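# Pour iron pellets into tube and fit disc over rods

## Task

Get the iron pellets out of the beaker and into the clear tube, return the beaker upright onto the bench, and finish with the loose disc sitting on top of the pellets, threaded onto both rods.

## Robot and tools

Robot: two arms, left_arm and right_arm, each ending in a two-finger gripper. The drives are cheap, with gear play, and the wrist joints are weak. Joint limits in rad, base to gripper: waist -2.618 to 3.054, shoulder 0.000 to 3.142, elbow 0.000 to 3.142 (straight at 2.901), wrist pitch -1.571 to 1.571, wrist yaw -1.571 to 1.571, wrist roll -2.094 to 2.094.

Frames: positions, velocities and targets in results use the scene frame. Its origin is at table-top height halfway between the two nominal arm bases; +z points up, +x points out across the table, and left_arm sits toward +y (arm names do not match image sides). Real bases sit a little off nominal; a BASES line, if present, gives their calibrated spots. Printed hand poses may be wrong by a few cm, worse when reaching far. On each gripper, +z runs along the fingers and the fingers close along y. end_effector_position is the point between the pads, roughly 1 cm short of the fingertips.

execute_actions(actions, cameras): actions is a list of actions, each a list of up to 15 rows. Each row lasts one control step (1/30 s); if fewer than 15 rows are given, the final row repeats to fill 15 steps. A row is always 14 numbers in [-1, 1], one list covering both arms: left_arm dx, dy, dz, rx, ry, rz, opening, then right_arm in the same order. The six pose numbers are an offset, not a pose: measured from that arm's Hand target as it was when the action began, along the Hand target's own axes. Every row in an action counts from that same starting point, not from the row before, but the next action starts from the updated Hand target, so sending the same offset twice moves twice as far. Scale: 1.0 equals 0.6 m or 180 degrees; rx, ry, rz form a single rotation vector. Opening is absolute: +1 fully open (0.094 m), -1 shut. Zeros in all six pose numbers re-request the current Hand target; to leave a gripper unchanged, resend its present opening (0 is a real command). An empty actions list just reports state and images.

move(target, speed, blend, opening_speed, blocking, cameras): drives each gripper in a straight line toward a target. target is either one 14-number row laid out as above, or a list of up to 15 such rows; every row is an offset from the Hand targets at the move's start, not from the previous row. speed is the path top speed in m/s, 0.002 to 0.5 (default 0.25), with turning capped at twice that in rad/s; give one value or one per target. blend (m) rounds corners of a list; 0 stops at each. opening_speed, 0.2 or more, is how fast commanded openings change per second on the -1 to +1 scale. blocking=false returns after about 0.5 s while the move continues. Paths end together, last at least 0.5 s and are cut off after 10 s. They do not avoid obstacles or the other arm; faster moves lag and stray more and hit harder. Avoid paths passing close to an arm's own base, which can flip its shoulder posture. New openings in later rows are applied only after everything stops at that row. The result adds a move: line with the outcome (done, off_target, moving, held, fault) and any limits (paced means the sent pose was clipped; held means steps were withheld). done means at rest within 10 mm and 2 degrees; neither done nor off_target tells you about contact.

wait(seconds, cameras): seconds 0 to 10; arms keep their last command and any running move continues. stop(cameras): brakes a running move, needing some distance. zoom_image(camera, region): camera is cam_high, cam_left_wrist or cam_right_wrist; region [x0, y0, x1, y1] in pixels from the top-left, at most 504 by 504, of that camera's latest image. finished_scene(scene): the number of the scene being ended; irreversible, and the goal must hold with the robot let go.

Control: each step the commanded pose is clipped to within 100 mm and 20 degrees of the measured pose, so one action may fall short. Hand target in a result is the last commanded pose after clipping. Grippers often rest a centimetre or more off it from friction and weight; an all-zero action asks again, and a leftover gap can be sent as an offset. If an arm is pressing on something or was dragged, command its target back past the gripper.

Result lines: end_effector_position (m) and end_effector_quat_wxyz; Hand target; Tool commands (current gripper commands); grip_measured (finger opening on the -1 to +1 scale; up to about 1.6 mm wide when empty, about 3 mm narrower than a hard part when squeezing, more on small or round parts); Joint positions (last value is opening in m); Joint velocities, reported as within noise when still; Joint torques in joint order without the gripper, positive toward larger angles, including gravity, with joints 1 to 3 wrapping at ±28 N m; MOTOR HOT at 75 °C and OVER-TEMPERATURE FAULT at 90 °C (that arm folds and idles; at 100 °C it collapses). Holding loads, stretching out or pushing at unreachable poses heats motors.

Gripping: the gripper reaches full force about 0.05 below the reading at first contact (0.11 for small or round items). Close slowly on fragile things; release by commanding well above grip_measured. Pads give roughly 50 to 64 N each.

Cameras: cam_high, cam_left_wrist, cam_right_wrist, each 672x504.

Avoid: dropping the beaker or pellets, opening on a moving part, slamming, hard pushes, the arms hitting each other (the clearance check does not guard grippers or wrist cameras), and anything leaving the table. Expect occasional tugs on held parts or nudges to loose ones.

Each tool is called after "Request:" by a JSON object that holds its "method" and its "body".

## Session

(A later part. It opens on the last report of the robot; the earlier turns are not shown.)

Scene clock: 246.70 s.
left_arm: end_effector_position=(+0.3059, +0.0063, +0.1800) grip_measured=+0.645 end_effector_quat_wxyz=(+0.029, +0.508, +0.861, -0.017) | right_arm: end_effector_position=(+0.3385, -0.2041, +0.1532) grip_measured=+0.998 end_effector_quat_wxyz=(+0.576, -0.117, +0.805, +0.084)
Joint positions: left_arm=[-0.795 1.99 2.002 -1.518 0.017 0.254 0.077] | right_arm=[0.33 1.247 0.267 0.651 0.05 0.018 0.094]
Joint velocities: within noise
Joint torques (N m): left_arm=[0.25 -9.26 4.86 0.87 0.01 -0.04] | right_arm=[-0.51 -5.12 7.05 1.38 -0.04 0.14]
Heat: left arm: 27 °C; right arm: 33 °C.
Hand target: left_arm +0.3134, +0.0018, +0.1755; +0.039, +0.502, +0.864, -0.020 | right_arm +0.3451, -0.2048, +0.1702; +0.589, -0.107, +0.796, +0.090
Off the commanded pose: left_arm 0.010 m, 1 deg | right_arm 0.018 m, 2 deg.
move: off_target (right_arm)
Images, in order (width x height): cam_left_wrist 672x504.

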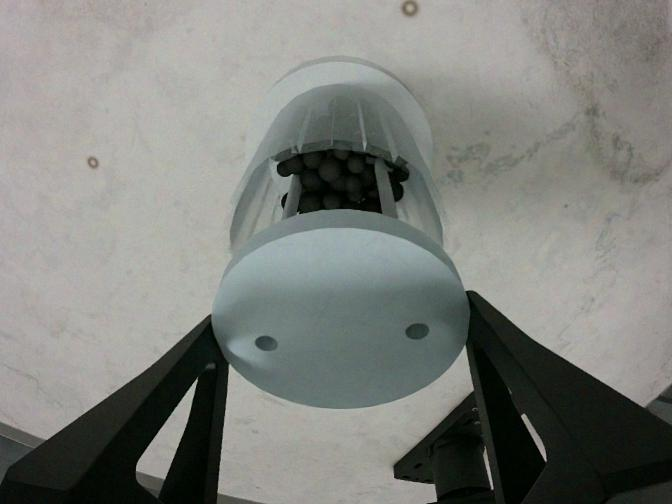

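Request:
{"method": "move", "body": {"target": [-0.001,0.0055,-0.0075,0,0,0,0.5,0,0,0,0,0,0,1], "speed": 0.04, "cameras": ["cam_left_wrist"]}}

Scene clock: 248.60 s.
left_arm: end_effector_position=(+0.3059, +0.0063, +0.1800) grip_measured=+0.645 end_effector_quat_wxyz=(+0.029, +0.508, +0.861, -0.017) | right_arm: end_effector_position=(+0.3385, -0.2041, +0.1532) grip_measured=+0.998 end_effector_quat_wxyz=(+0.576, -0.117, +0.805, +0.084)
Joint positions: left_arm=[-0.795 1.99 2.002 -1.518 0.017 0.254 0.077] | right_arm=[0.33 1.247 0.267 0.651 0.05 0.018 0.094]
Joint velocities: within noise
Joint torques (N m): left_arm=[0.62 -8.17 7.69 0.61 0 0.06] | right_arm=[-0.46 -5.3 7.01 1.45 -0.03 0.16]
Heat: left arm: 27 °C; right arm: 33 °C.
Hand target: left_arm +0.3164, +0.0032, +0.1801; +0.039, +0.502, +0.864, -0.020 | right_arm +0.3451, -0.2048, +0.1702; +0.589, -0.107, +0.796, +0.090
Off the commanded pose: left_arm 0.011 m, 1 deg | right_arm 0.018 m, 2 deg.
move: off_target (left_arm, right_arm)
Images, in order (width x height): cam_left_wrist 672x504.

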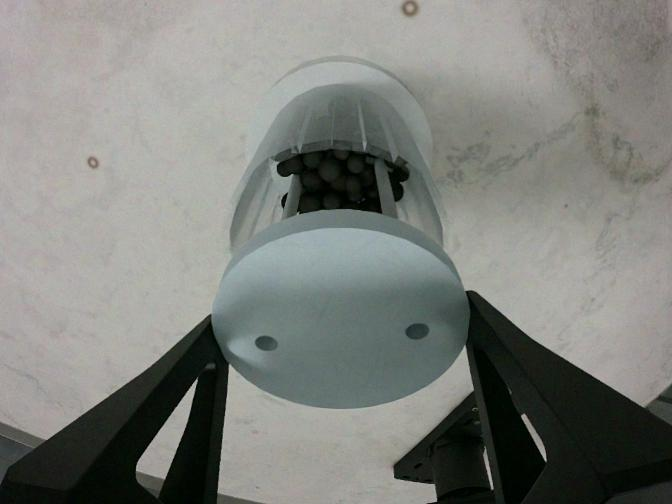

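Request:
{"method": "move", "body": {"target": [[0.0167,-0.0108,-0.0298,0,0,0.01,0.5,0,0,0,0,0,0,1],[0.0662,-0.011,-0.0392,0,0,0.026,0.5,0,0,0,0,0,0,1],[0.0054,-0.0105,-0.0121,0,0,-0.0083,0.5,0,0,0,0,0,0,1],[0.0078,-0.0106,0.0162,0,0,-0.0083,0.5,0,0,0,0,0,0,1]], "speed": [0.1,0.15,0.08,0.03], "blend": [0.01,0.01,0.005,0], "cameras": ["cam_left_wrist"]}}

Request:
{"method": "zoom_image", "body": {"camera": "cam_left_wrist", "region": [200, 130, 480, 400]}}

Scene clock: 256.23 s.
left_arm: end_effector_position=(+0.3063, +0.0115, +0.1786) grip_measured=+0.645 end_effector_quat_wxyz=(+0.031, +0.495, +0.868, -0.017) | right_arm: end_effector_position=(+0.3385, -0.2041, +0.1532) grip_measured=+0.998 end_effector_quat_wxyz=(+0.576, -0.117, +0.805, +0.084)
Joint positions: left_arm=[-0.786 1.968 1.965 -1.499 0.015 0.233 0.077] | right_arm=[0.33 1.247 0.267 0.651 0.05 0.018 0.094]
Joint velocities: within noise
Joint torques (N m): left_arm=[-0.85 -9.28 3.37 0.99 0.05 -0.13] | right_arm=[-0.62 -5.22 6.99 1.42 -0.09 0.16]
Heat: left arm: 28 °C; right arm: 33 °C.
Hand target: left_arm +0.3090, +0.0034, +0.1699; +0.039, +0.491, +0.870, -0.020 | right_arm +0.3451, -0.2048, +0.1702; +0.589, -0.107, +0.796, +0.090
Off the commanded pose: left_arm 0.012 m, 1 deg | right_arm 0.018 m, 2 deg.
move: off_target (left_arm, right_arm)
Images, in order (width x height): cam_left_wrist 672x504.

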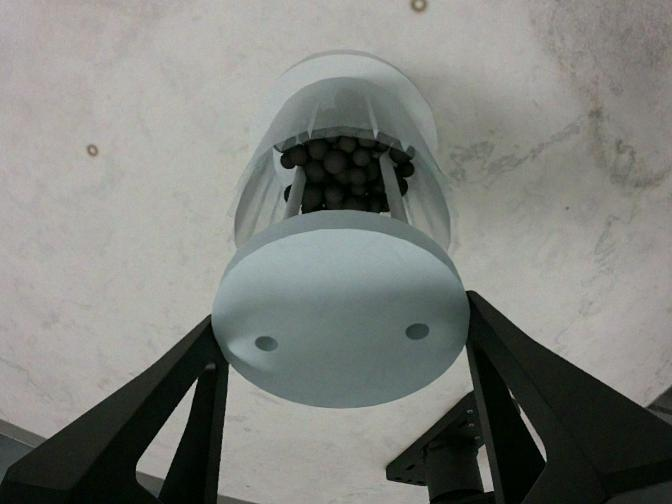

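Scaled by 1.800 from the camera's 672x504 image, which has a finer 960x720 frame.

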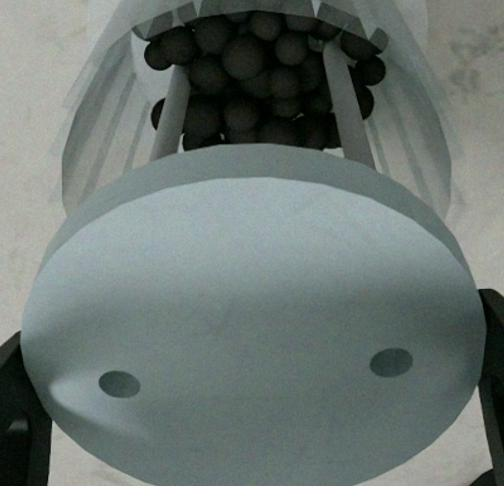

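Request:
{"method": "move", "body": {"target": [-0.0132,-0.0008,-0.03,0,0,0,0.5,0,0,0,0,0,0,1], "speed": 0.08, "cameras": ["cam_left_wrist"]}}

Scene clock: 260.30 s.
left_arm: end_effector_position=(+0.3133, +0.0038, +0.1896) grip_measured=+0.645 end_effector_quat_wxyz=(+0.043, +0.492, +0.869, -0.020) | right_arm: end_effector_position=(+0.3385, -0.2041, +0.1532) grip_measured=+0.998 end_effector_quat_wxyz=(+0.576, -0.117, +0.805, +0.084)
Joint positions: left_arm=[-0.787 2.002 2.057 -1.533 0.014 0.227 0.077] | right_arm=[0.33 1.247 0.267 0.651 0.05 0.018 0.094]
Joint velocities: within noise
Joint torques (N m): left_arm=[-1.01 -8.06 7.84 0.38 0.07 -0.11] | right_arm=[-0.42 -5.24 6.99 1.39 -0.05 0.16]
Heat: left arm: 28 °C; right arm: 33 °C.
Hand target: left_arm +0.3118, -0.0022, +0.1886; +0.039, +0.491, +0.870, -0.020 | right_arm +0.3451, -0.2048, +0.1702; +0.589, -0.107, +0.796, +0.090
Off the commanded pose: left_arm 0.006 m, 1 deg | right_arm 0.018 m, 2 deg.
move: off_target (right_arm)
Images, in order (width x height): cam_left_wrist 672x504.

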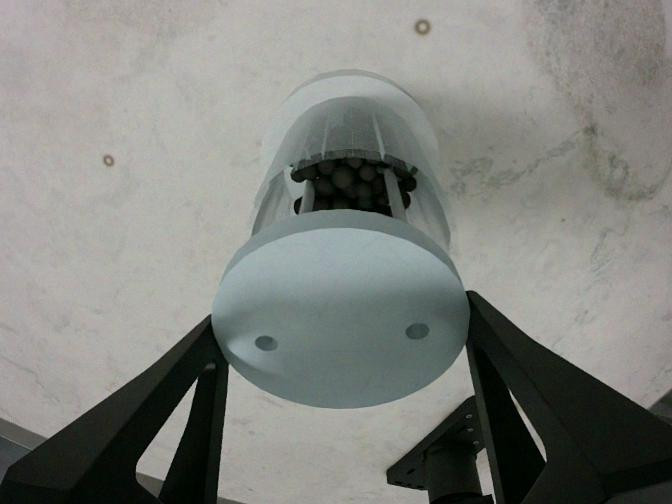

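Request:
{"method": "move", "body": {"target": [0.02,-0.0084,-0.0001,0,0,0,0.5,0,0,0,0,0,0,1], "speed": 0.08, "cameras": []}}

Scene clock: 263.17 s.
left_arm: end_effector_position=(+0.3061, +0.0065, +0.1793) grip_measured=+0.645 end_effector_quat_wxyz=(+0.027, +0.495, +0.869, -0.015) | right_arm: end_effector_position=(+0.3385, -0.2041, +0.1532) grip_measured=+0.998 end_effector_quat_wxyz=(+0.576, -0.117, +0.805, +0.084)
Joint positions: left_arm=[-0.796 1.996 2.008 -1.524 0.012 0.222 0.077] | right_arm=[0.33 1.247 0.267 0.651 0.05 0.018 0.094]
Joint velocities: within noise
Joint torques (N m): left_arm=[-0.85 -12.94 4.12 0.56 0.04 -0.15] | right_arm=[-0.57 -5.16 7.04 1.44 -0.06 0.15]
Heat: left arm: 28 °C; right arm: 33 °C.
Hand target: left_arm +0.3013, +0.0054, +0.1876; +0.039, +0.491, +0.870, -0.020 | right_arm +0.3451, -0.2048, +0.1702; +0.589, -0.107, +0.796, +0.090
Off the commanded pose: left_arm 0.010 m, 2 deg | right_arm 0.018 m, 2 deg.
move: off_target (right_arm)
No camera images: "cameras" was empty.

Request:
{"method": "move", "body": {"target": [-0.0004,0.0109,0.0168,0,0,0,0.5,0,0,0,0,0,0,1], "speed": 0.03, "cameras": ["cam_left_wrist"]}}

Request:
{"method": "zoom_image", "body": {"camera": "cam_left_wrist", "region": [200, 130, 480, 400]}}

Scene clock: 265.37 s.
left_arm: end_effector_position=(+0.3061, +0.0065, +0.1792) grip_measured=+0.645 end_effector_quat_wxyz=(+0.035, +0.494, +0.869, -0.019) | right_arm: end_effector_position=(+0.3385, -0.2041, +0.1532) grip_measured=+0.998 end_effector_quat_wxyz=(+0.576, -0.117, +0.805, +0.084)
Joint positions: left_arm=[-0.795 1.974 1.976 -1.495 0.015 0.222 0.077] | right_arm=[0.33 1.247 0.267 0.651 0.05 0.018 0.094]
Joint velocities: within noise
Joint torques (N m): left_arm=[0.72 -10.97 3.71 0.74 0.01 -0.02] | right_arm=[-0.46 -5.14 6.99 1.41 -0.05 0.17]
Heat: left arm: 28 °C; right arm: 33 °C.
Hand target: left_arm +0.3075, +0.0078, +0.1776; +0.039, +0.491, +0.870, -0.020 | right_arm +0.3451, -0.2048, +0.1702; +0.589, -0.107, +0.796, +0.090
Off the commanded pose: left_arm 0.003 m, 1 deg | right_arm 0.018 m, 2 deg.
move: off_target (right_arm)
Images, in order (width x height): cam_left_wrist 672x504.

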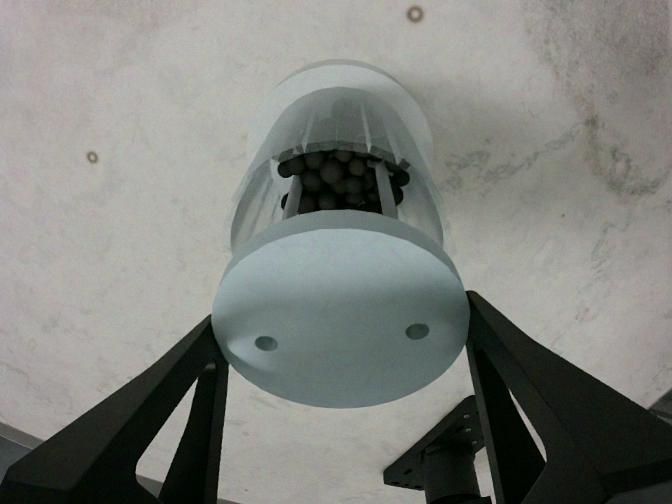

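Scaled by 1.800 from the camera's 672x504 image, which has a finer 960x720 frame.

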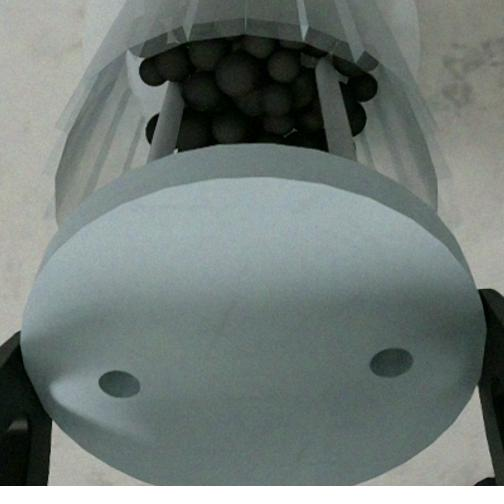

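Request:
{"method": "move", "body": {"target": [0.0012,0.0,0.0134,0,0,0,0.5,0,0,0,0,0,0,1], "speed": 0.03, "cameras": ["cam_left_wrist"]}}

Scene clock: 266.73 s.
left_arm: end_effector_position=(+0.3058, +0.0065, +0.1786) grip_measured=+0.645 end_effector_quat_wxyz=(+0.043, +0.493, +0.869, -0.024) | right_arm: end_effector_position=(+0.3385, -0.2041, +0.1532) grip_measured=+0.998 end_effector_quat_wxyz=(+0.576, -0.117, +0.805, +0.084)
Joint positions: left_arm=[-0.793 1.951 1.939 -1.462 0.02 0.222 0.077] | right_arm=[0.33 1.247 0.267 0.651 0.05 0.018 0.094]
Joint velocities: within noise
Joint torques (N m): left_arm=[0.62 -9.44 2.96 0.79 0.03 0.02] | right_arm=[-0.58 -5.2 6.99 1.44 -0.03 0.14]
Heat: left arm: 28 °C; right arm: 33 °C.
Hand target: left_arm +0.3075, +0.0078, +0.1695; +0.039, +0.491, +0.870, -0.020 | right_arm +0.3451, -0.2048, +0.1702; +0.589, -0.107, +0.796, +0.090
Off the commanded pose: left_arm 0.009 m, 1 deg | right_arm 0.018 m, 2 deg.
move: off_target (right_arm)
Images, in order (width x height): cam_left_wrist 672x504.

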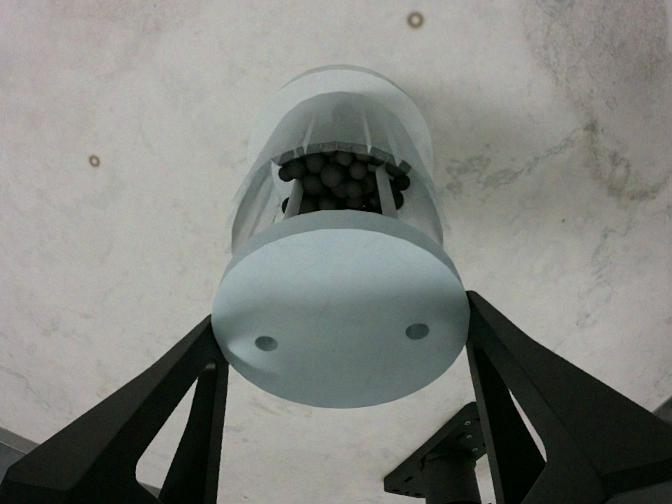

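Request:
{"method": "zoom_image", "body": {"camera": "cam_left_wrist", "region": [270, 150, 350, 220]}}

Request:
{"method": "zoom_image", "body": {"camera": "cam_left_wrist", "region": [340, 150, 420, 220]}}

Scaled by 6.300 from the camera's 672x504 image, which has a finer 960x720 frame.

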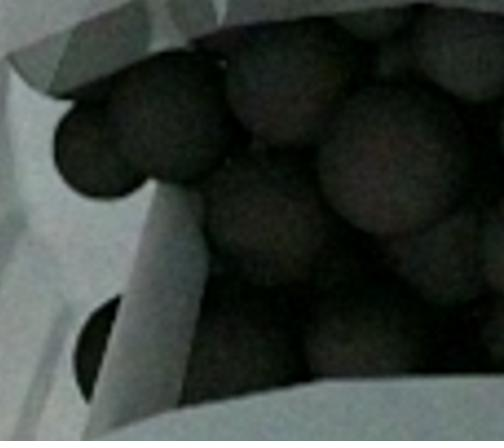

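Scaled by 6.300 from the camera's 672x504 image, which has a finer 960x720 frame.

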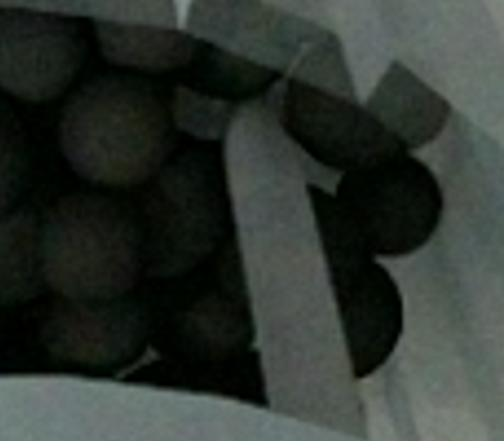

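Request:
{"method": "move", "body": {"target": [-0.0004,0.0058,-0.02,0,0,0,0.5,0,0,0,0,0,0,1], "speed": 0.06, "cameras": []}}

Scene clock: 275.13 s.
left_arm: end_effector_position=(+0.3057, +0.0074, +0.1800) grip_measured=+0.645 end_effector_quat_wxyz=(+0.043, +0.493, +0.869, -0.022) | right_arm: end_effector_position=(+0.3385, -0.2041, +0.1532) grip_measured=+0.998 end_effector_quat_wxyz=(+0.576, -0.117, +0.805, +0.084)
Joint positions: left_arm=[-0.793 1.951 1.945 -1.47 0.017 0.222 0.077] | right_arm=[0.33 1.247 0.267 0.651 0.05 0.018 0.094]
Joint velocities: within noise
Joint torques (N m): left_arm=[1.07 -8.39 7.84 0.38 0.08 0.08] | right_arm=[-0.54 -5.22 7.06 1.42 -0.05 0.17]
Heat: left arm: 28 °C; right arm: 33 °C.
Hand target: left_arm +0.3101, +0.0103, +0.1815; +0.039, +0.491, +0.870, -0.020 | right_arm +0.3451, -0.2048, +0.1702; +0.589, -0.107, +0.796, +0.090
Off the commanded pose: left_arm 0.005 m, 1 deg | right_arm 0.018 m, 2 deg.
move: off_target (right_arm)
No camera images: "cameras" was empty.

Request:
{"method": "execute_actions", "body": {"actions": [[[0.005,0.0194,0,0,0,0,0.5,0,0,0,0,0,0,1],[0.005,0.0194,0,0,0,0,0.5,0,0,0,0,0,0,1],[0.005,0.0194,0,0,0,0,0.5,0,0,0,0,0,0,1],[0,0,0,0,0,0,0.5,0,0,0,0,0,0,1],[0,0,0,0,0,0,0.5,0,0,0,0,0,0,1]]], "cameras": []}}

Scene clock: 279.47 s.
left_arm: end_effector_position=(+0.3119, +0.0150, +0.1799) grip_measured=+0.645 end_effector_quat_wxyz=(+0.041, +0.487, +0.872, -0.020) | right_arm: end_effector_position=(+0.3385, -0.2041, +0.1532) grip_measured=+0.998 end_effector_quat_wxyz=(+0.576, -0.117, +0.805, +0.084)
Joint positions: left_arm=[-0.769 1.951 1.945 -1.475 0.015 0.233 0.077] | right_arm=[0.33 1.247 0.267 0.651 0.05 0.018 0.094]
Joint velocities: within noise
Joint torques (N m): left_arm=[-0.79 -8.39 7.83 0.36 -0.03 -0.12] | right_arm=[-0.51 -5.2 7.01 1.4 -0.04 0.13]
Heat: left arm: 28 °C; right arm: 33 °C.
Hand target: left_arm +0.3101, +0.0103, +0.1815; +0.039, +0.491, +0.870, -0.020 | right_arm +0.3451, -0.2048, +0.1702; +0.589, -0.107, +0.796, +0.090
Off the commanded pose: left_arm 0.005 m, 1 deg | right_arm 0.018 m, 2 deg.
No camera images: "cameras" was empty.

Request:
{"method": "move", "body": {"target": [-0.0093,-0.0128,-0.0026,0,0.0167,0,0.5,0,0,0,0,0,0,1], "speed": 0.05, "cameras": []}}

Scene clock: 284.43 s.
left_arm: end_effector_position=(+0.3045, +0.0045, +0.1832) grip_measured=+0.645 end_effector_quat_wxyz=(+0.019, +0.497, +0.867, -0.009) | right_arm: end_effector_position=(+0.3385, -0.2041, +0.1532) grip_measured=+0.998 end_effector_quat_wxyz=(+0.576, -0.117, +0.805, +0.084)
Joint positions: left_arm=[-0.805 2.025 2.068 -1.573 0.006 0.219 0.077] | right_arm=[0.33 1.247 0.267 0.651 0.05 0.018 0.094]
Joint velocities: within noise
Joint torques (N m): left_arm=[-0.57 -8.72 7.6 0.33 -0.08 -0.1] | right_arm=[-0.46 -5.22 7.13 1.44 -0.05 0.14]
Heat: left arm: 28 °C; right arm: 33 °C.
Hand target: left_arm +0.3063, +0.0017, +0.1835; +0.016, +0.492, +0.871, -0.008 | right_arm +0.3451, -0.2048, +0.1702; +0.589, -0.107, +0.796, +0.090
Off the commanded pose: left_arm 0.003 m, 1 deg | right_arm 0.018 m, 2 deg.
joint sent to its limit (left arm) — joint 4 (wrist pitch), lower limit. The joint targets are off in position, not in orientation.
move: off_target (right_arm)
No camera images: "cameras" was empty.

Request:
{"method": "execute_actions", "body": {"actions": []}}

Scene clock: 286.10 s.
left_arm: end_effector_position=(+0.3045, +0.0045, +0.1832) grip_measured=+0.645 end_effector_quat_wxyz=(+0.019, +0.497, +0.868, -0.009) | right_arm: end_effector_position=(+0.3385, -0.2041, +0.1532) grip_measured=+0.998 end_effector_quat_wxyz=(+0.576, -0.117, +0.805, +0.084)
Joint positions: left_arm=[-0.805 2.025 2.068 -1.573 0.006 0.217 0.077] | right_arm=[0.33 1.247 0.267 0.651 0.05 0.018 0.094]
Joint velocities: within noise
Joint torques (N m): left_arm=[-0.5 -8.38 7.75 0.3 0 -0.04] | right_arm=[-0.55 -5.12 6.93 1.4 -0.08 0.14]
Heat: left arm: 28 °C; right arm: 33 °C.
Hand target: left_arm +0.3063, +0.0017, +0.1835; +0.016, +0.492, +0.871, -0.008 | right_arm +0.3451, -0.2048, +0.1702; +0.589, -0.107, +0.796, +0.090
Tool commands: left_gripper/opening=+0.5 right_gripper/opening=+1.0
Off the commanded pose: left_arm 0.003 m, 1 deg | right_arm 0.018 m, 2 deg.

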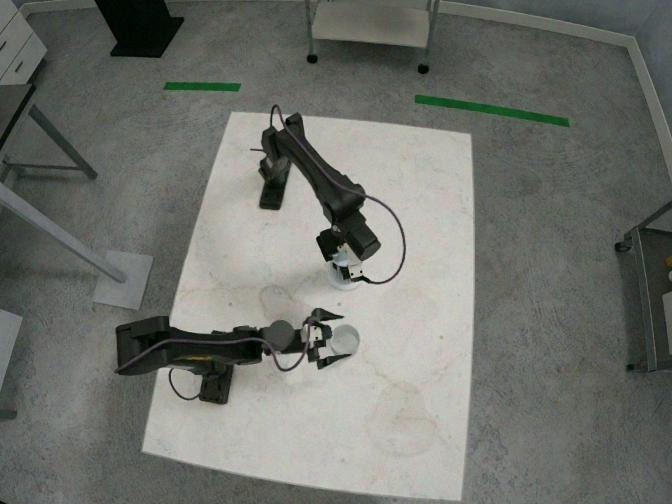

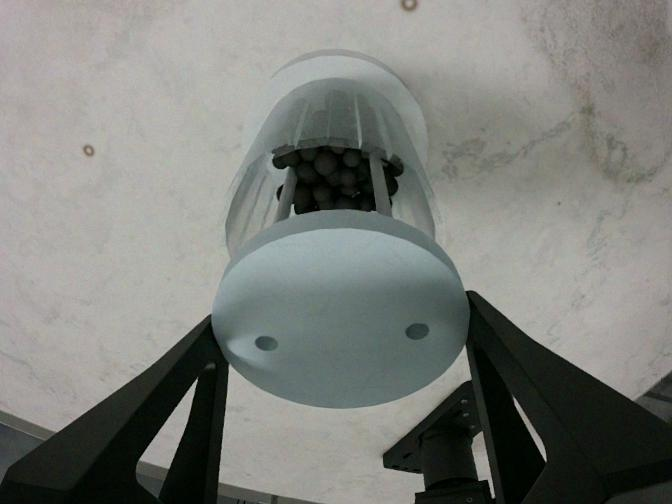

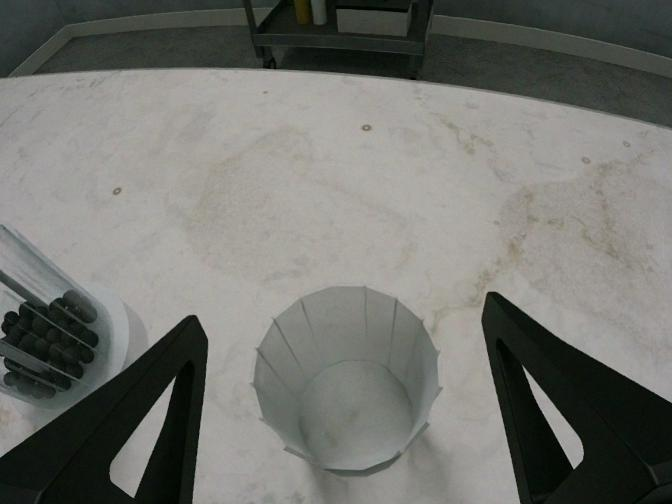

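Request:
{"method": "move", "body": {"target": [0.00283, 0.01369, 0, 0, -0.0111, 0.0033, 0.5, 0, 0, 0, 0, 0, 0, 1], "speed": 0.03, "cameras": ["cam_left_wrist"]}}

Scene clock: 289.40 s.
left_arm: end_effector_position=(+0.3064, +0.0082, +0.1800) grip_measured=+0.645 end_effector_quat_wxyz=(+0.015, +0.495, +0.869, -0.009) | right_arm: end_effector_position=(+0.3385, -0.2041, +0.1532) grip_measured=+0.998 end_effector_quat_wxyz=(+0.576, -0.117, +0.805, +0.084)
Joint positions: left_arm=[-0.795 2.023 2.053 -1.567 0.008 0.224 0.077] | right_arm=[0.33 1.247 0.267 0.651 0.05 0.018 0.094]
Joint velocities: left_arm=[within noise] | right_arm=[-0.022 0.017 0.002 -0.154 0.007 -0.007 0]
Joint torques (N m): left_arm=[0.79 -11.45 4.68 0.76 0.09 0.07] | right_arm=[-0.57 -5.19 7.02 1.44 -0.05 0.16]
Heat: left arm: 28 °C; right arm: 33 °C.
Hand target: left_arm +0.3125, +0.0074, +0.1835; +0.031, +0.496, +0.868, -0.016 | right_arm +0.3451, -0.2048, +0.1702; +0.589, -0.107, +0.796, +0.090
Off the commanded pose: left_arm 0.007 m, 2 deg | right_arm 0.018 m, 2 deg.
move: off_target (right_arm)
Images, in order (width x height): cam_left_wrist 672x504.

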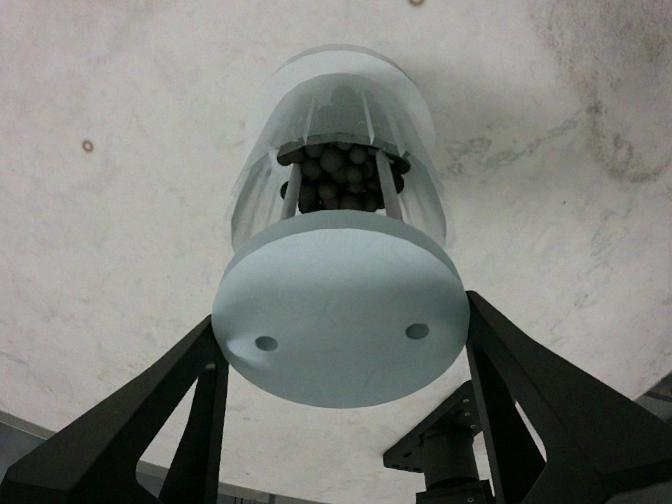

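Request:
{"method": "zoom_image", "body": {"camera": "cam_left_wrist", "region": [220, 120, 460, 360]}}

Scaled by 2.100 from the camera's 672x504 image, which has a finer 960x720 frame.

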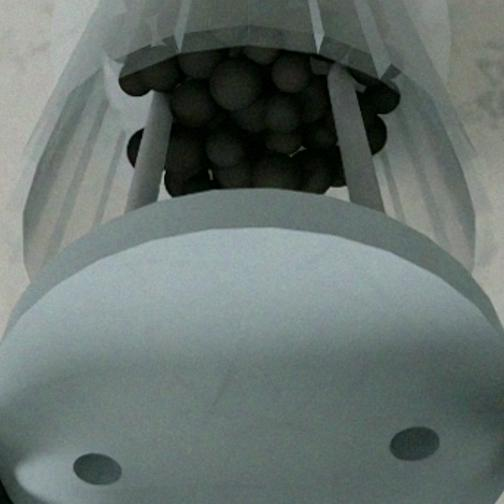

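Request:
{"method": "move", "body": {"target": [-0.00195, 0.00057, 0.00767, 0, 0, 0, 0.5, 0, 0, 0, 0, 0, 0, 1], "speed": 0.02, "cameras": ["cam_left_wrist"]}}

Scene clock: 295.90 s.
left_arm: end_effector_position=(+0.3066, +0.0080, +0.1792) grip_measured=+0.645 end_effector_quat_wxyz=(+0.015, +0.495, +0.869, -0.009) | right_arm: end_effector_position=(+0.3385, -0.2041, +0.1532) grip_measured=+0.998 end_effector_quat_wxyz=(+0.576, -0.117, +0.805, +0.084)
Joint positions: left_arm=[-0.795 2.023 2.05 -1.564 0.008 0.224 0.077] | right_arm=[0.33 1.247 0.267 0.651 0.05 0.018 0.094]
Joint velocities: within noise
Joint torques (N m): left_arm=[0.76 -11.37 3.93 0.91 0.02 0.1] | right_arm=[-0.36 -5.24 6.89 1.42 -0.08 0.14]
Heat: left arm: 29 °C; right arm: 33 °C.
Hand target: left_arm +0.3135, +0.0063, +0.1790; +0.031, +0.496, +0.868, -0.016 | right_arm +0.3451, -0.2048, +0.1702; +0.589, -0.107, +0.796, +0.090
Off the commanded pose: left_arm 0.007 m, 2 deg | right_arm 0.018 m, 2 deg.
move: off_target (right_arm)
Images, in order (width x height): cam_left_wrist 672x504.

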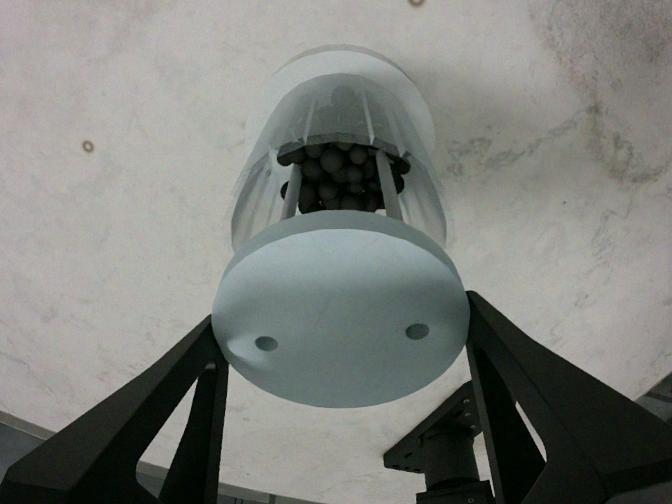

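Request:
{"method": "move", "body": {"target": [0.00106, 0, 0.01498, 0, 0, 0, 0.5, 0, 0, 0, 0, 0, 0, 1], "speed": 0.02, "cameras": ["cam_left_wrist"]}}

Scene clock: 297.43 s.
left_arm: end_effector_position=(+0.3065, +0.0086, +0.1782) grip_measured=+0.645 end_effector_quat_wxyz=(+0.024, +0.494, +0.869, -0.014) | right_arm: end_effector_position=(+0.3385, -0.2041, +0.1532) grip_measured=+0.998 end_effector_quat_wxyz=(+0.576, -0.117, +0.805, +0.084)
Joint positions: left_arm=[-0.792 1.994 2.002 -1.524 0.012 0.225 0.077] | right_arm=[0.33 1.247 0.267 0.651 0.05 0.018 0.094]
Joint velocities: within noise
Joint torques (N m): left_arm=[0.88 -9.55 3.3 0.88 0.1 0.06] | right_arm=[-0.58 -5.23 7.12 1.41 -0.04 0.14]
Heat: left arm: 28 °C; right arm: 33 °C.
Hand target: left_arm +0.3135, +0.0063, +0.1699; +0.031, +0.496, +0.868, -0.016 | right_arm +0.3451, -0.2048, +0.1702; +0.589, -0.107, +0.796, +0.090
Off the commanded pose: left_arm 0.011 m, 1 deg | right_arm 0.018 m, 2 deg.
move: off_target (left_arm, right_arm)
Images, in order (width x height): cam_left_wrist 672x504.

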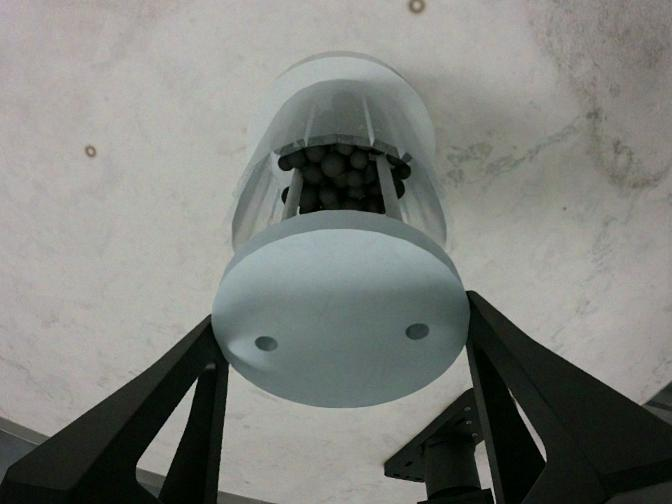

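Request:
{"method": "zoom_image", "body": {"camera": "cam_left_wrist", "region": [240, 120, 440, 270]}}

Request:
{"method": "zoom_image", "body": {"camera": "cam_left_wrist", "region": [240, 290, 440, 390]}}

Scaled by 2.520 from the camera's 672x504 image, which has a finer 960x720 frame.

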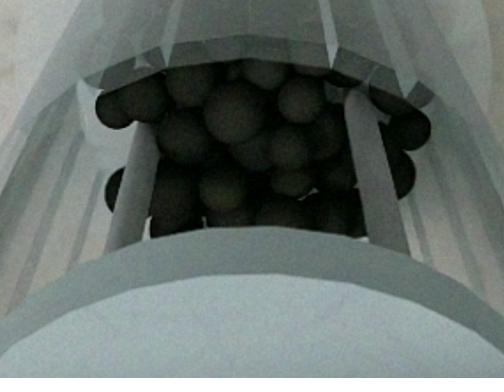

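Scaled by 2.520 from the camera's 672x504 image, which has a finer 960x720 frame.

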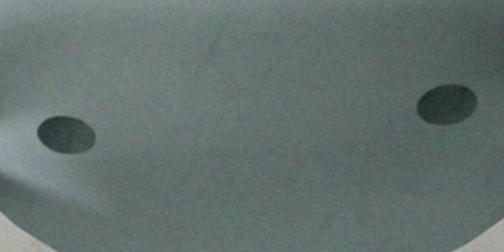

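Request:
{"method": "move", "body": {"target": [-0.002, 0, -0.0285, 0, 0, 0, 0.5, 0, 0, 0, 0, 0, 0, 1], "speed": 0.04, "cameras": []}}

Scene clock: 304.97 s.
left_arm: end_effector_position=(+0.3093, +0.0064, +0.1874) grip_measured=+0.645 end_effector_quat_wxyz=(+0.035, +0.494, +0.868, -0.014) | right_arm: end_effector_position=(+0.3385, -0.2041, +0.1532) grip_measured=+0.998 end_effector_quat_wxyz=(+0.576, -0.117, +0.805, +0.084)
Joint positions: left_arm=[-0.793 1.999 2.045 -1.542 0.006 0.225 0.077] | right_arm=[0.33 1.247 0.267 0.651 0.05 0.018 0.094]
Joint velocities: within noise
Joint torques (N m): left_arm=[0.85 -8.09 7.69 0.36 0.09 0.09] | right_arm=[-0.59 -5.29 6.97 1.43 -0.07 0.18]
Heat: left arm: 28 °C; right arm: 33 °C.
Hand target: left_arm +0.3135, +0.0063, +0.1871; +0.031, +0.496, +0.868, -0.016 | right_arm +0.3451, -0.2048, +0.1702; +0.589, -0.107, +0.796, +0.090
Off the commanded pose: left_arm 0.004 m, 1 deg | right_arm 0.018 m, 2 deg.
move: off_target (right_arm)
No camera images: "cameras" was empty.

Request:
{"method": "move", "body": {"target": [0.0018, 0, 0.0258, 0, 0, 0, 0.5, 0, 0, 0, 0, 0, 0, 1], "speed": 0.03, "cameras": ["cam_left_wrist"]}}

Scene clock: 306.67 s.
left_arm: end_effector_position=(+0.3072, +0.0096, +0.1786) grip_measured=+0.645 end_effector_quat_wxyz=(+0.023, +0.495, +0.868, -0.013) | right_arm: end_effector_position=(+0.3385, -0.2041, +0.1532) grip_measured=+0.998 end_effector_quat_wxyz=(+0.576, -0.117, +0.805, +0.084)
Joint positions: left_arm=[-0.789 1.997 2.008 -1.53 0.012 0.231 0.077] | right_arm=[0.33 1.247 0.267 0.651 0.05 0.018 0.094]
Joint velocities: within noise
Joint torques (N m): left_arm=[0.91 -9.92 3.38 0.9 0.02 0.08] | right_arm=[-0.57 -5.19 7.09 1.45 -0.07 0.15]
Heat: left arm: 28 °C; right arm: 33 °C.
Hand target: left_arm +0.3135, +0.0063, +0.1716; +0.031, +0.496, +0.868, -0.016 | right_arm +0.3451, -0.2048, +0.1702; +0.589, -0.107, +0.796, +0.090
Off the commanded pose: left_arm 0.010 m, 1 deg | right_arm 0.018 m, 2 deg.
move: off_target (right_arm)
Images, in order (width x height): cam_left_wrist 672x504.

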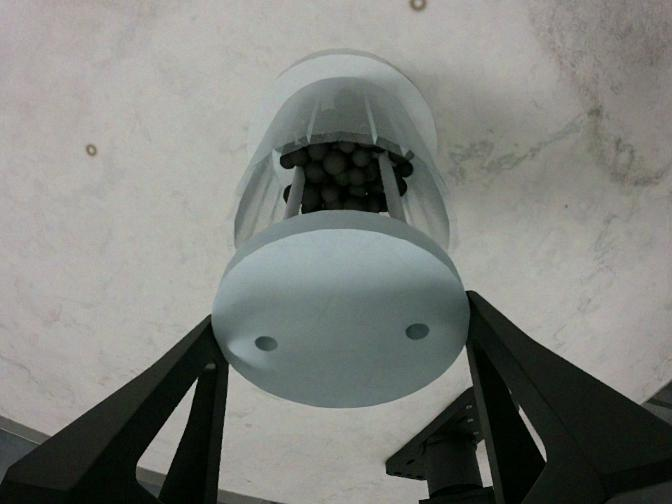

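Request:
{"method": "move", "body": {"target": [-0.00663, 0.00147, -0.00773, -0.00134, -0.00539, 0, 0.5, 0, 0, 0, 0, 0, 0, 1], "speed": 0.03, "cameras": []}}

Scene clock: 308.80 s.
left_arm: end_effector_position=(+0.3072, +0.0096, +0.1786) grip_measured=+0.645 end_effector_quat_wxyz=(+0.023, +0.495, +0.868, -0.013) | right_arm: end_effector_position=(+0.3385, -0.2041, +0.1532) grip_measured=+0.998 end_effector_quat_wxyz=(+0.576, -0.117, +0.805, +0.084)
Joint positions: left_arm=[-0.789 1.997 2.008 -1.53 0.012 0.231 0.077] | right_arm=[0.33 1.247 0.267 0.651 0.05 0.018 0.094]
Joint velocities: within noise
Joint torques (N m): left_arm=[0.87 -9.62 5.15 0.89 0.09 0.03] | right_arm=[-0.51 -5.29 7.1 1.43 -0.04 0.12]
Heat: left arm: 28 °C; right arm: 32 °C.
Hand target: left_arm +0.3161, +0.0036, +0.1765; +0.039, +0.496, +0.867, -0.018 | right_arm +0.3451, -0.2048, +0.1702; +0.589, -0.107, +0.796, +0.090
Off the commanded pose: left_arm 0.011 m, 2 deg | right_arm 0.018 m, 2 deg.
move: off_target (left_arm, right_arm)
No camera images: "cameras" was empty.

Request:
{"method": "move", "body": {"target": [-0.00355, -0.01383, -0.01753, 0.00134, 0.00539, 0, 0.5, 0, 0, 0, 0, 0, 0, 1], "speed": 0.05, "cameras": []}}

Scene clock: 312.20 s.
left_arm: end_effector_position=(+0.3100, +0.0031, +0.1871) grip_measured=+0.645 end_effector_quat_wxyz=(+0.034, +0.499, +0.866, -0.014) | right_arm: end_effector_position=(+0.3385, -0.2041, +0.1532) grip_measured=+0.998 end_effector_quat_wxyz=(+0.576, -0.117, +0.805, +0.084)
Joint positions: left_arm=[-0.798 2.014 2.066 -1.55 0.006 0.231 0.077] | right_arm=[0.33 1.247 0.267 0.651 0.05 0.018 0.094]
Joint velocities: within noise
Joint torques (N m): left_arm=[-0.68 -8.46 7.86 0.38 -0.01 -0.09] | right_arm=[-0.53 -5.16 7.06 1.4 -0.03 0.13]
Heat: left arm: 28 °C; right arm: 32 °C.
Hand target: left_arm +0.3095, -0.0017, +0.1871; +0.031, +0.496, +0.868, -0.016 | right_arm +0.3451, -0.2048, +0.1702; +0.589, -0.107, +0.796, +0.090
Off the commanded pose: left_arm 0.005 m, 1 deg | right_arm 0.018 m, 2 deg.
move: off_target (right_arm)
No camera images: "cameras" was empty.

Request:
{"method": "move", "body": {"target": [0.00502, 0.01283, 0.02562, 0, 0, 0, 0.5, 0, 0, 0, 0, 0, 0, 1], "speed": 0.03, "cameras": ["cam_left_wrist"]}}

Scene clock: 314.33 s.
left_arm: end_effector_position=(+0.3087, +0.0057, +0.1714) grip_measured=+0.645 end_effector_quat_wxyz=(+0.021, +0.497, +0.868, -0.010) | right_arm: end_effector_position=(+0.3385, -0.2041, +0.1532) grip_measured=+0.998 end_effector_quat_wxyz=(+0.576, -0.117, +0.805, +0.084)
Joint positions: left_arm=[-0.795 2.014 2.004 -1.515 0.008 0.228 0.077] | right_arm=[0.33 1.247 0.267 0.651 0.05 0.018 0.094]
Joint velocities: within noise
Joint torques (N m): left_arm=[0.76 -10.28 5.42 0.74 0.11 0.1] | right_arm=[-0.54 -5.12 6.98 1.45 -0.08 0.15]
Heat: left arm: 28 °C; right arm: 32 °C.
Hand target: left_arm +0.3152, +0.0039, +0.1716; +0.031, +0.496, +0.868, -0.016 | right_arm +0.3451, -0.2048, +0.1702; +0.589, -0.107, +0.796, +0.090
Off the commanded pose: left_arm 0.007 m, 1 deg | right_arm 0.018 m, 2 deg.
move: off_target (right_arm)
Images, in order (width x height): cam_left_wrist 672x504.

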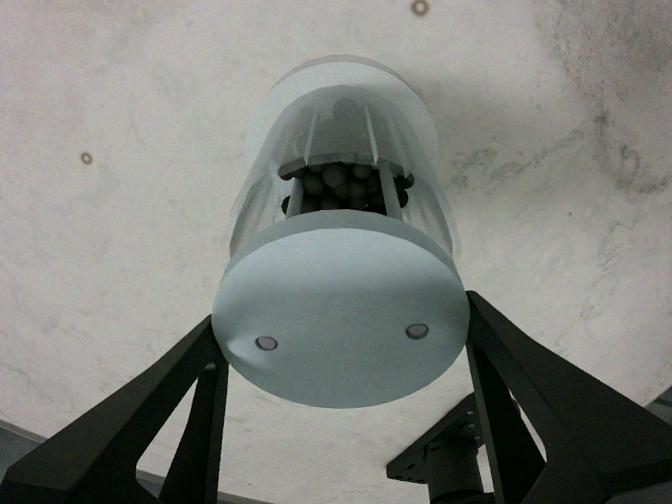

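Request:
{"method": "zoom_image", "body": {"camera": "cam_left_wrist", "region": [220, 290, 460, 390]}}

Scaled by 2.100 from the camera's 672x504 image, which has a finer 960x720 frame.

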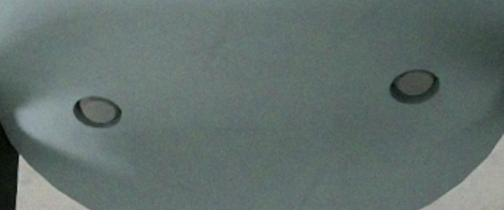

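Request:
{"method": "move", "body": {"target": [0.0025, -0.0001, 0.0233, 0, 0, 0, 0.5, 0, 0, 0, 0, 0, 0, 1], "speed": 0.03}}

Scene clock: 318.17 s.
left_arm: end_effector_position=(+0.3092, +0.0053, +0.1523) grip_measured=+0.645 end_effector_quat_wxyz=(+0.015, +0.497, +0.868, -0.009) | right_arm: end_effector_position=(+0.3385, -0.2041, +0.1532) grip_measured=+0.998 end_effector_quat_wxyz=(+0.576, -0.117, +0.805, +0.084)
Joint positions: left_arm=[-0.795 2.014 1.927 -1.45 0.008 0.228 0.077] | right_arm=[0.33 1.247 0.267 0.651 0.05 0.018 0.094]
Joint velocities: within noise
Joint torques (N m): left_arm=[0.69 -11.74 5.22 0.64 0.01 0.08] | right_arm=[-0.44 -5.07 7.04 1.4 -0.06 0.12]
Heat: left arm: 28 °C; right arm: 32 °C.
Hand target: left_arm +0.3149, +0.0044, +0.1575; +0.031, +0.496, +0.868, -0.016 | right_arm +0.3451, -0.2048, +0.1702; +0.589, -0.107, +0.796, +0.090
Off the commanded pose: left_arm 0.008 m, 2 deg | right_arm 0.018 m, 2 deg.
move: off_target (right_arm)

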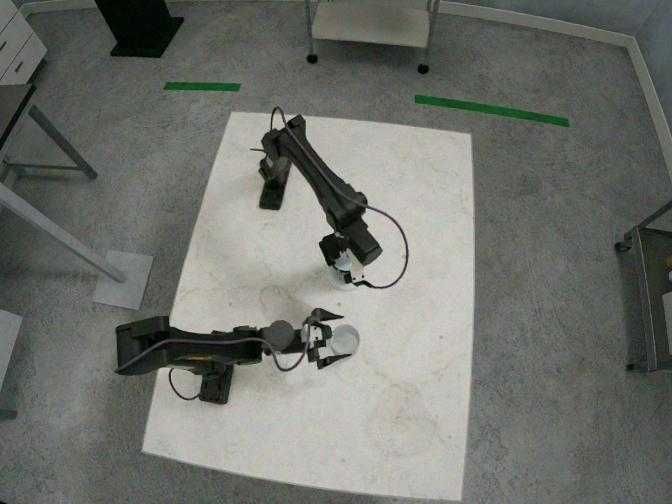

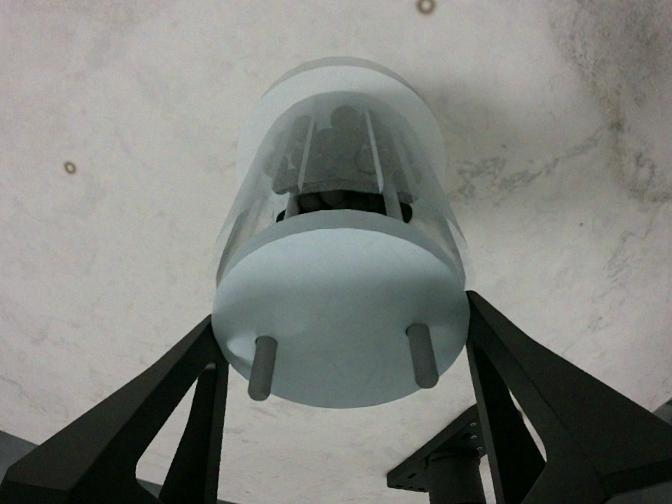

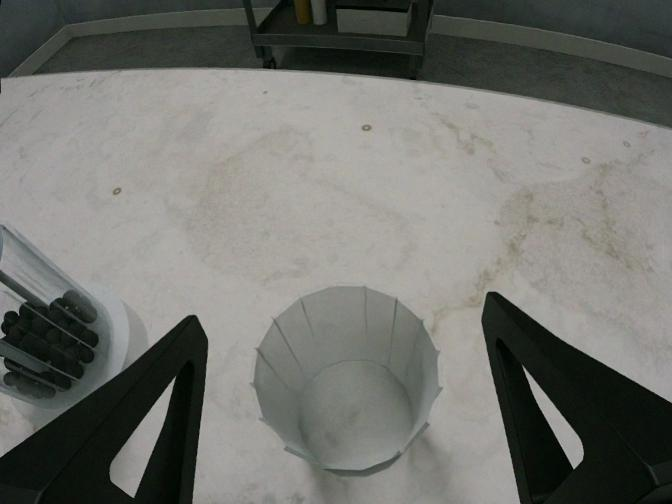

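Request:
{"method": "move", "body": {"target": [0.0011, 0, 0.0158, 0, 0, 0, 0.5, 0, 0, 0, 0, 0, 0, 1], "speed": 0.02, "cameras": ["cam_left_wrist"]}}

Scene clock: 320.23 s.
left_arm: end_effector_position=(+0.3094, +0.0050, +0.1442) grip_measured=+0.645 end_effector_quat_wxyz=(+0.013, +0.497, +0.868, -0.008) | right_arm: end_effector_position=(+0.3385, -0.2041, +0.1532) grip_measured=+0.998 end_effector_quat_wxyz=(+0.576, -0.117, +0.805, +0.084)
Joint positions: left_arm=[-0.795 2.014 1.895 -1.421 0.008 0.228 0.077] | right_arm=[0.33 1.247 0.267 0.651 0.05 0.018 0.094]
Joint velocities: within noise
Joint torques (N m): left_arm=[0.69 -12.11 4.42 0.82 0.01 0.07] | right_arm=[-0.47 -5.16 7.04 1.42 -0.04 0.13]
Heat: left arm: 29 °C; right arm: 32 °C.
Hand target: left_arm +0.3150, +0.0044, +0.1480; +0.031, +0.496, +0.868, -0.016 | right_arm +0.3451, -0.2048, +0.1702; +0.589, -0.107, +0.796, +0.090
Off the commanded pose: left_arm 0.007 m, 2 deg | right_arm 0.018 m, 2 deg.
move: off_target (right_arm)
Images, in order (width x height): cam_left_wrist 672x504.

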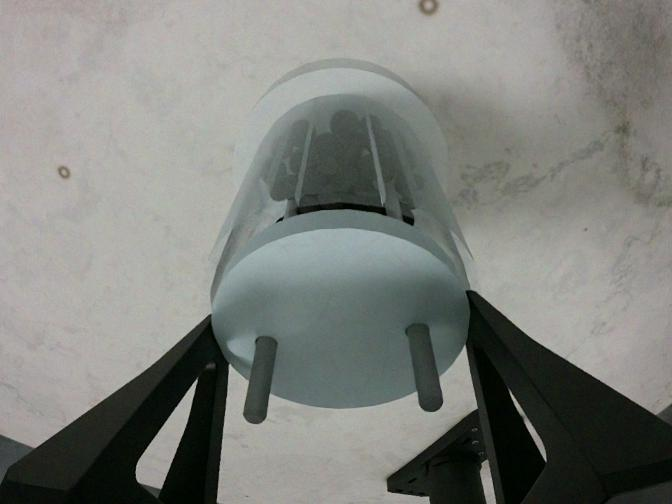

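Request:
{"method": "zoom_image", "body": {"camera": "cam_left_wrist", "region": [190, 150, 490, 350]}}

Scaled by 1.680 from the camera's 672x504 image, which has a finer 960x720 frame.

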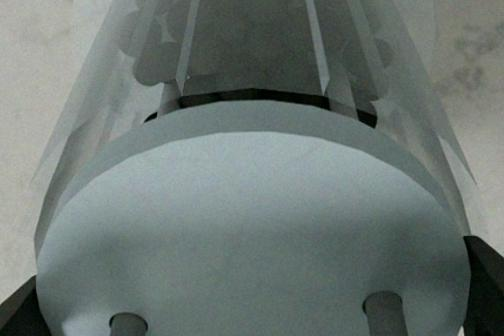

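Request:
{"method": "move", "body": {"target": [0, 0, 0, 0, 0, 0, 1, 0, 0, 0, 0, 0, 0, 1], "opening_speed": 0.3}}

Scene clock: 323.47 s.
left_arm: end_effector_position=(+0.3040, +0.0016, +0.1460) grip_measured=+0.998 end_effector_quat_wxyz=(+0.008, +0.495, +0.868, -0.025) | right_arm: end_effector_position=(+0.3385, -0.2041, +0.1532) grip_measured=+0.998 end_effector_quat_wxyz=(+0.576, -0.117, +0.805, +0.084)
Joint positions: left_arm=[-0.795 2.01 1.895 -1.426 0.043 0.225 0.094] | right_arm=[0.33 1.247 0.267 0.651 0.05 0.018 0.094]
Joint velocities: within noise
Joint torques (N m): left_arm=[0.62 -11.79 4.34 0.78 -0.22 0.07] | right_arm=[-0.55 -5.16 6.84 1.46 -0.08 0.13]
Heat: left arm: 29 °C; right arm: 32 °C.
Hand target: left_arm +0.3150, +0.0044, +0.1480; +0.031, +0.496, +0.868, -0.016 | right_arm +0.3451, -0.2048, +0.1702; +0.589, -0.107, +0.796, +0.090
Off the commanded pose: left_arm 0.011 m, 3 deg | right_arm 0.018 m, 2 deg.
move: off_target (left_arm, right_arm)

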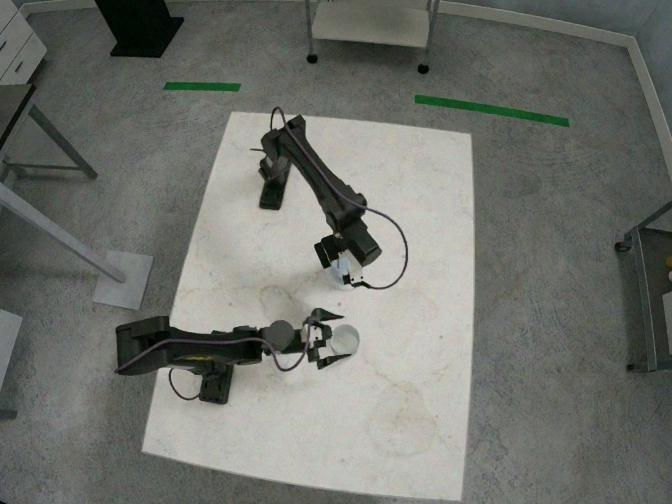

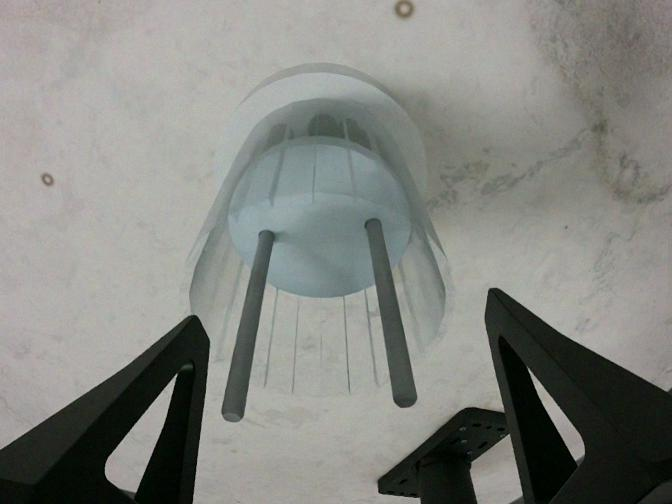

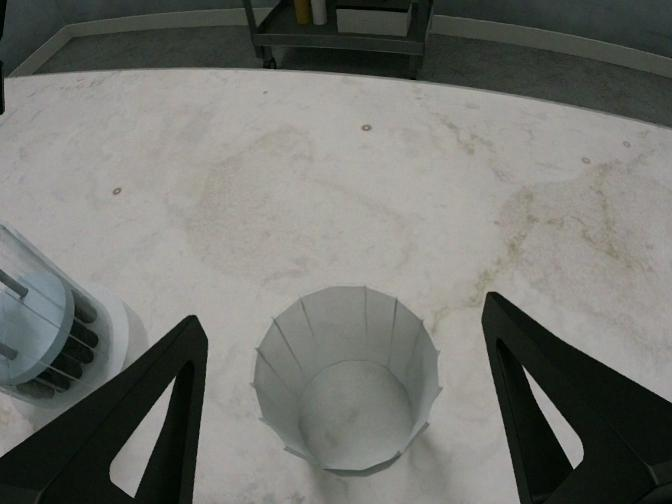

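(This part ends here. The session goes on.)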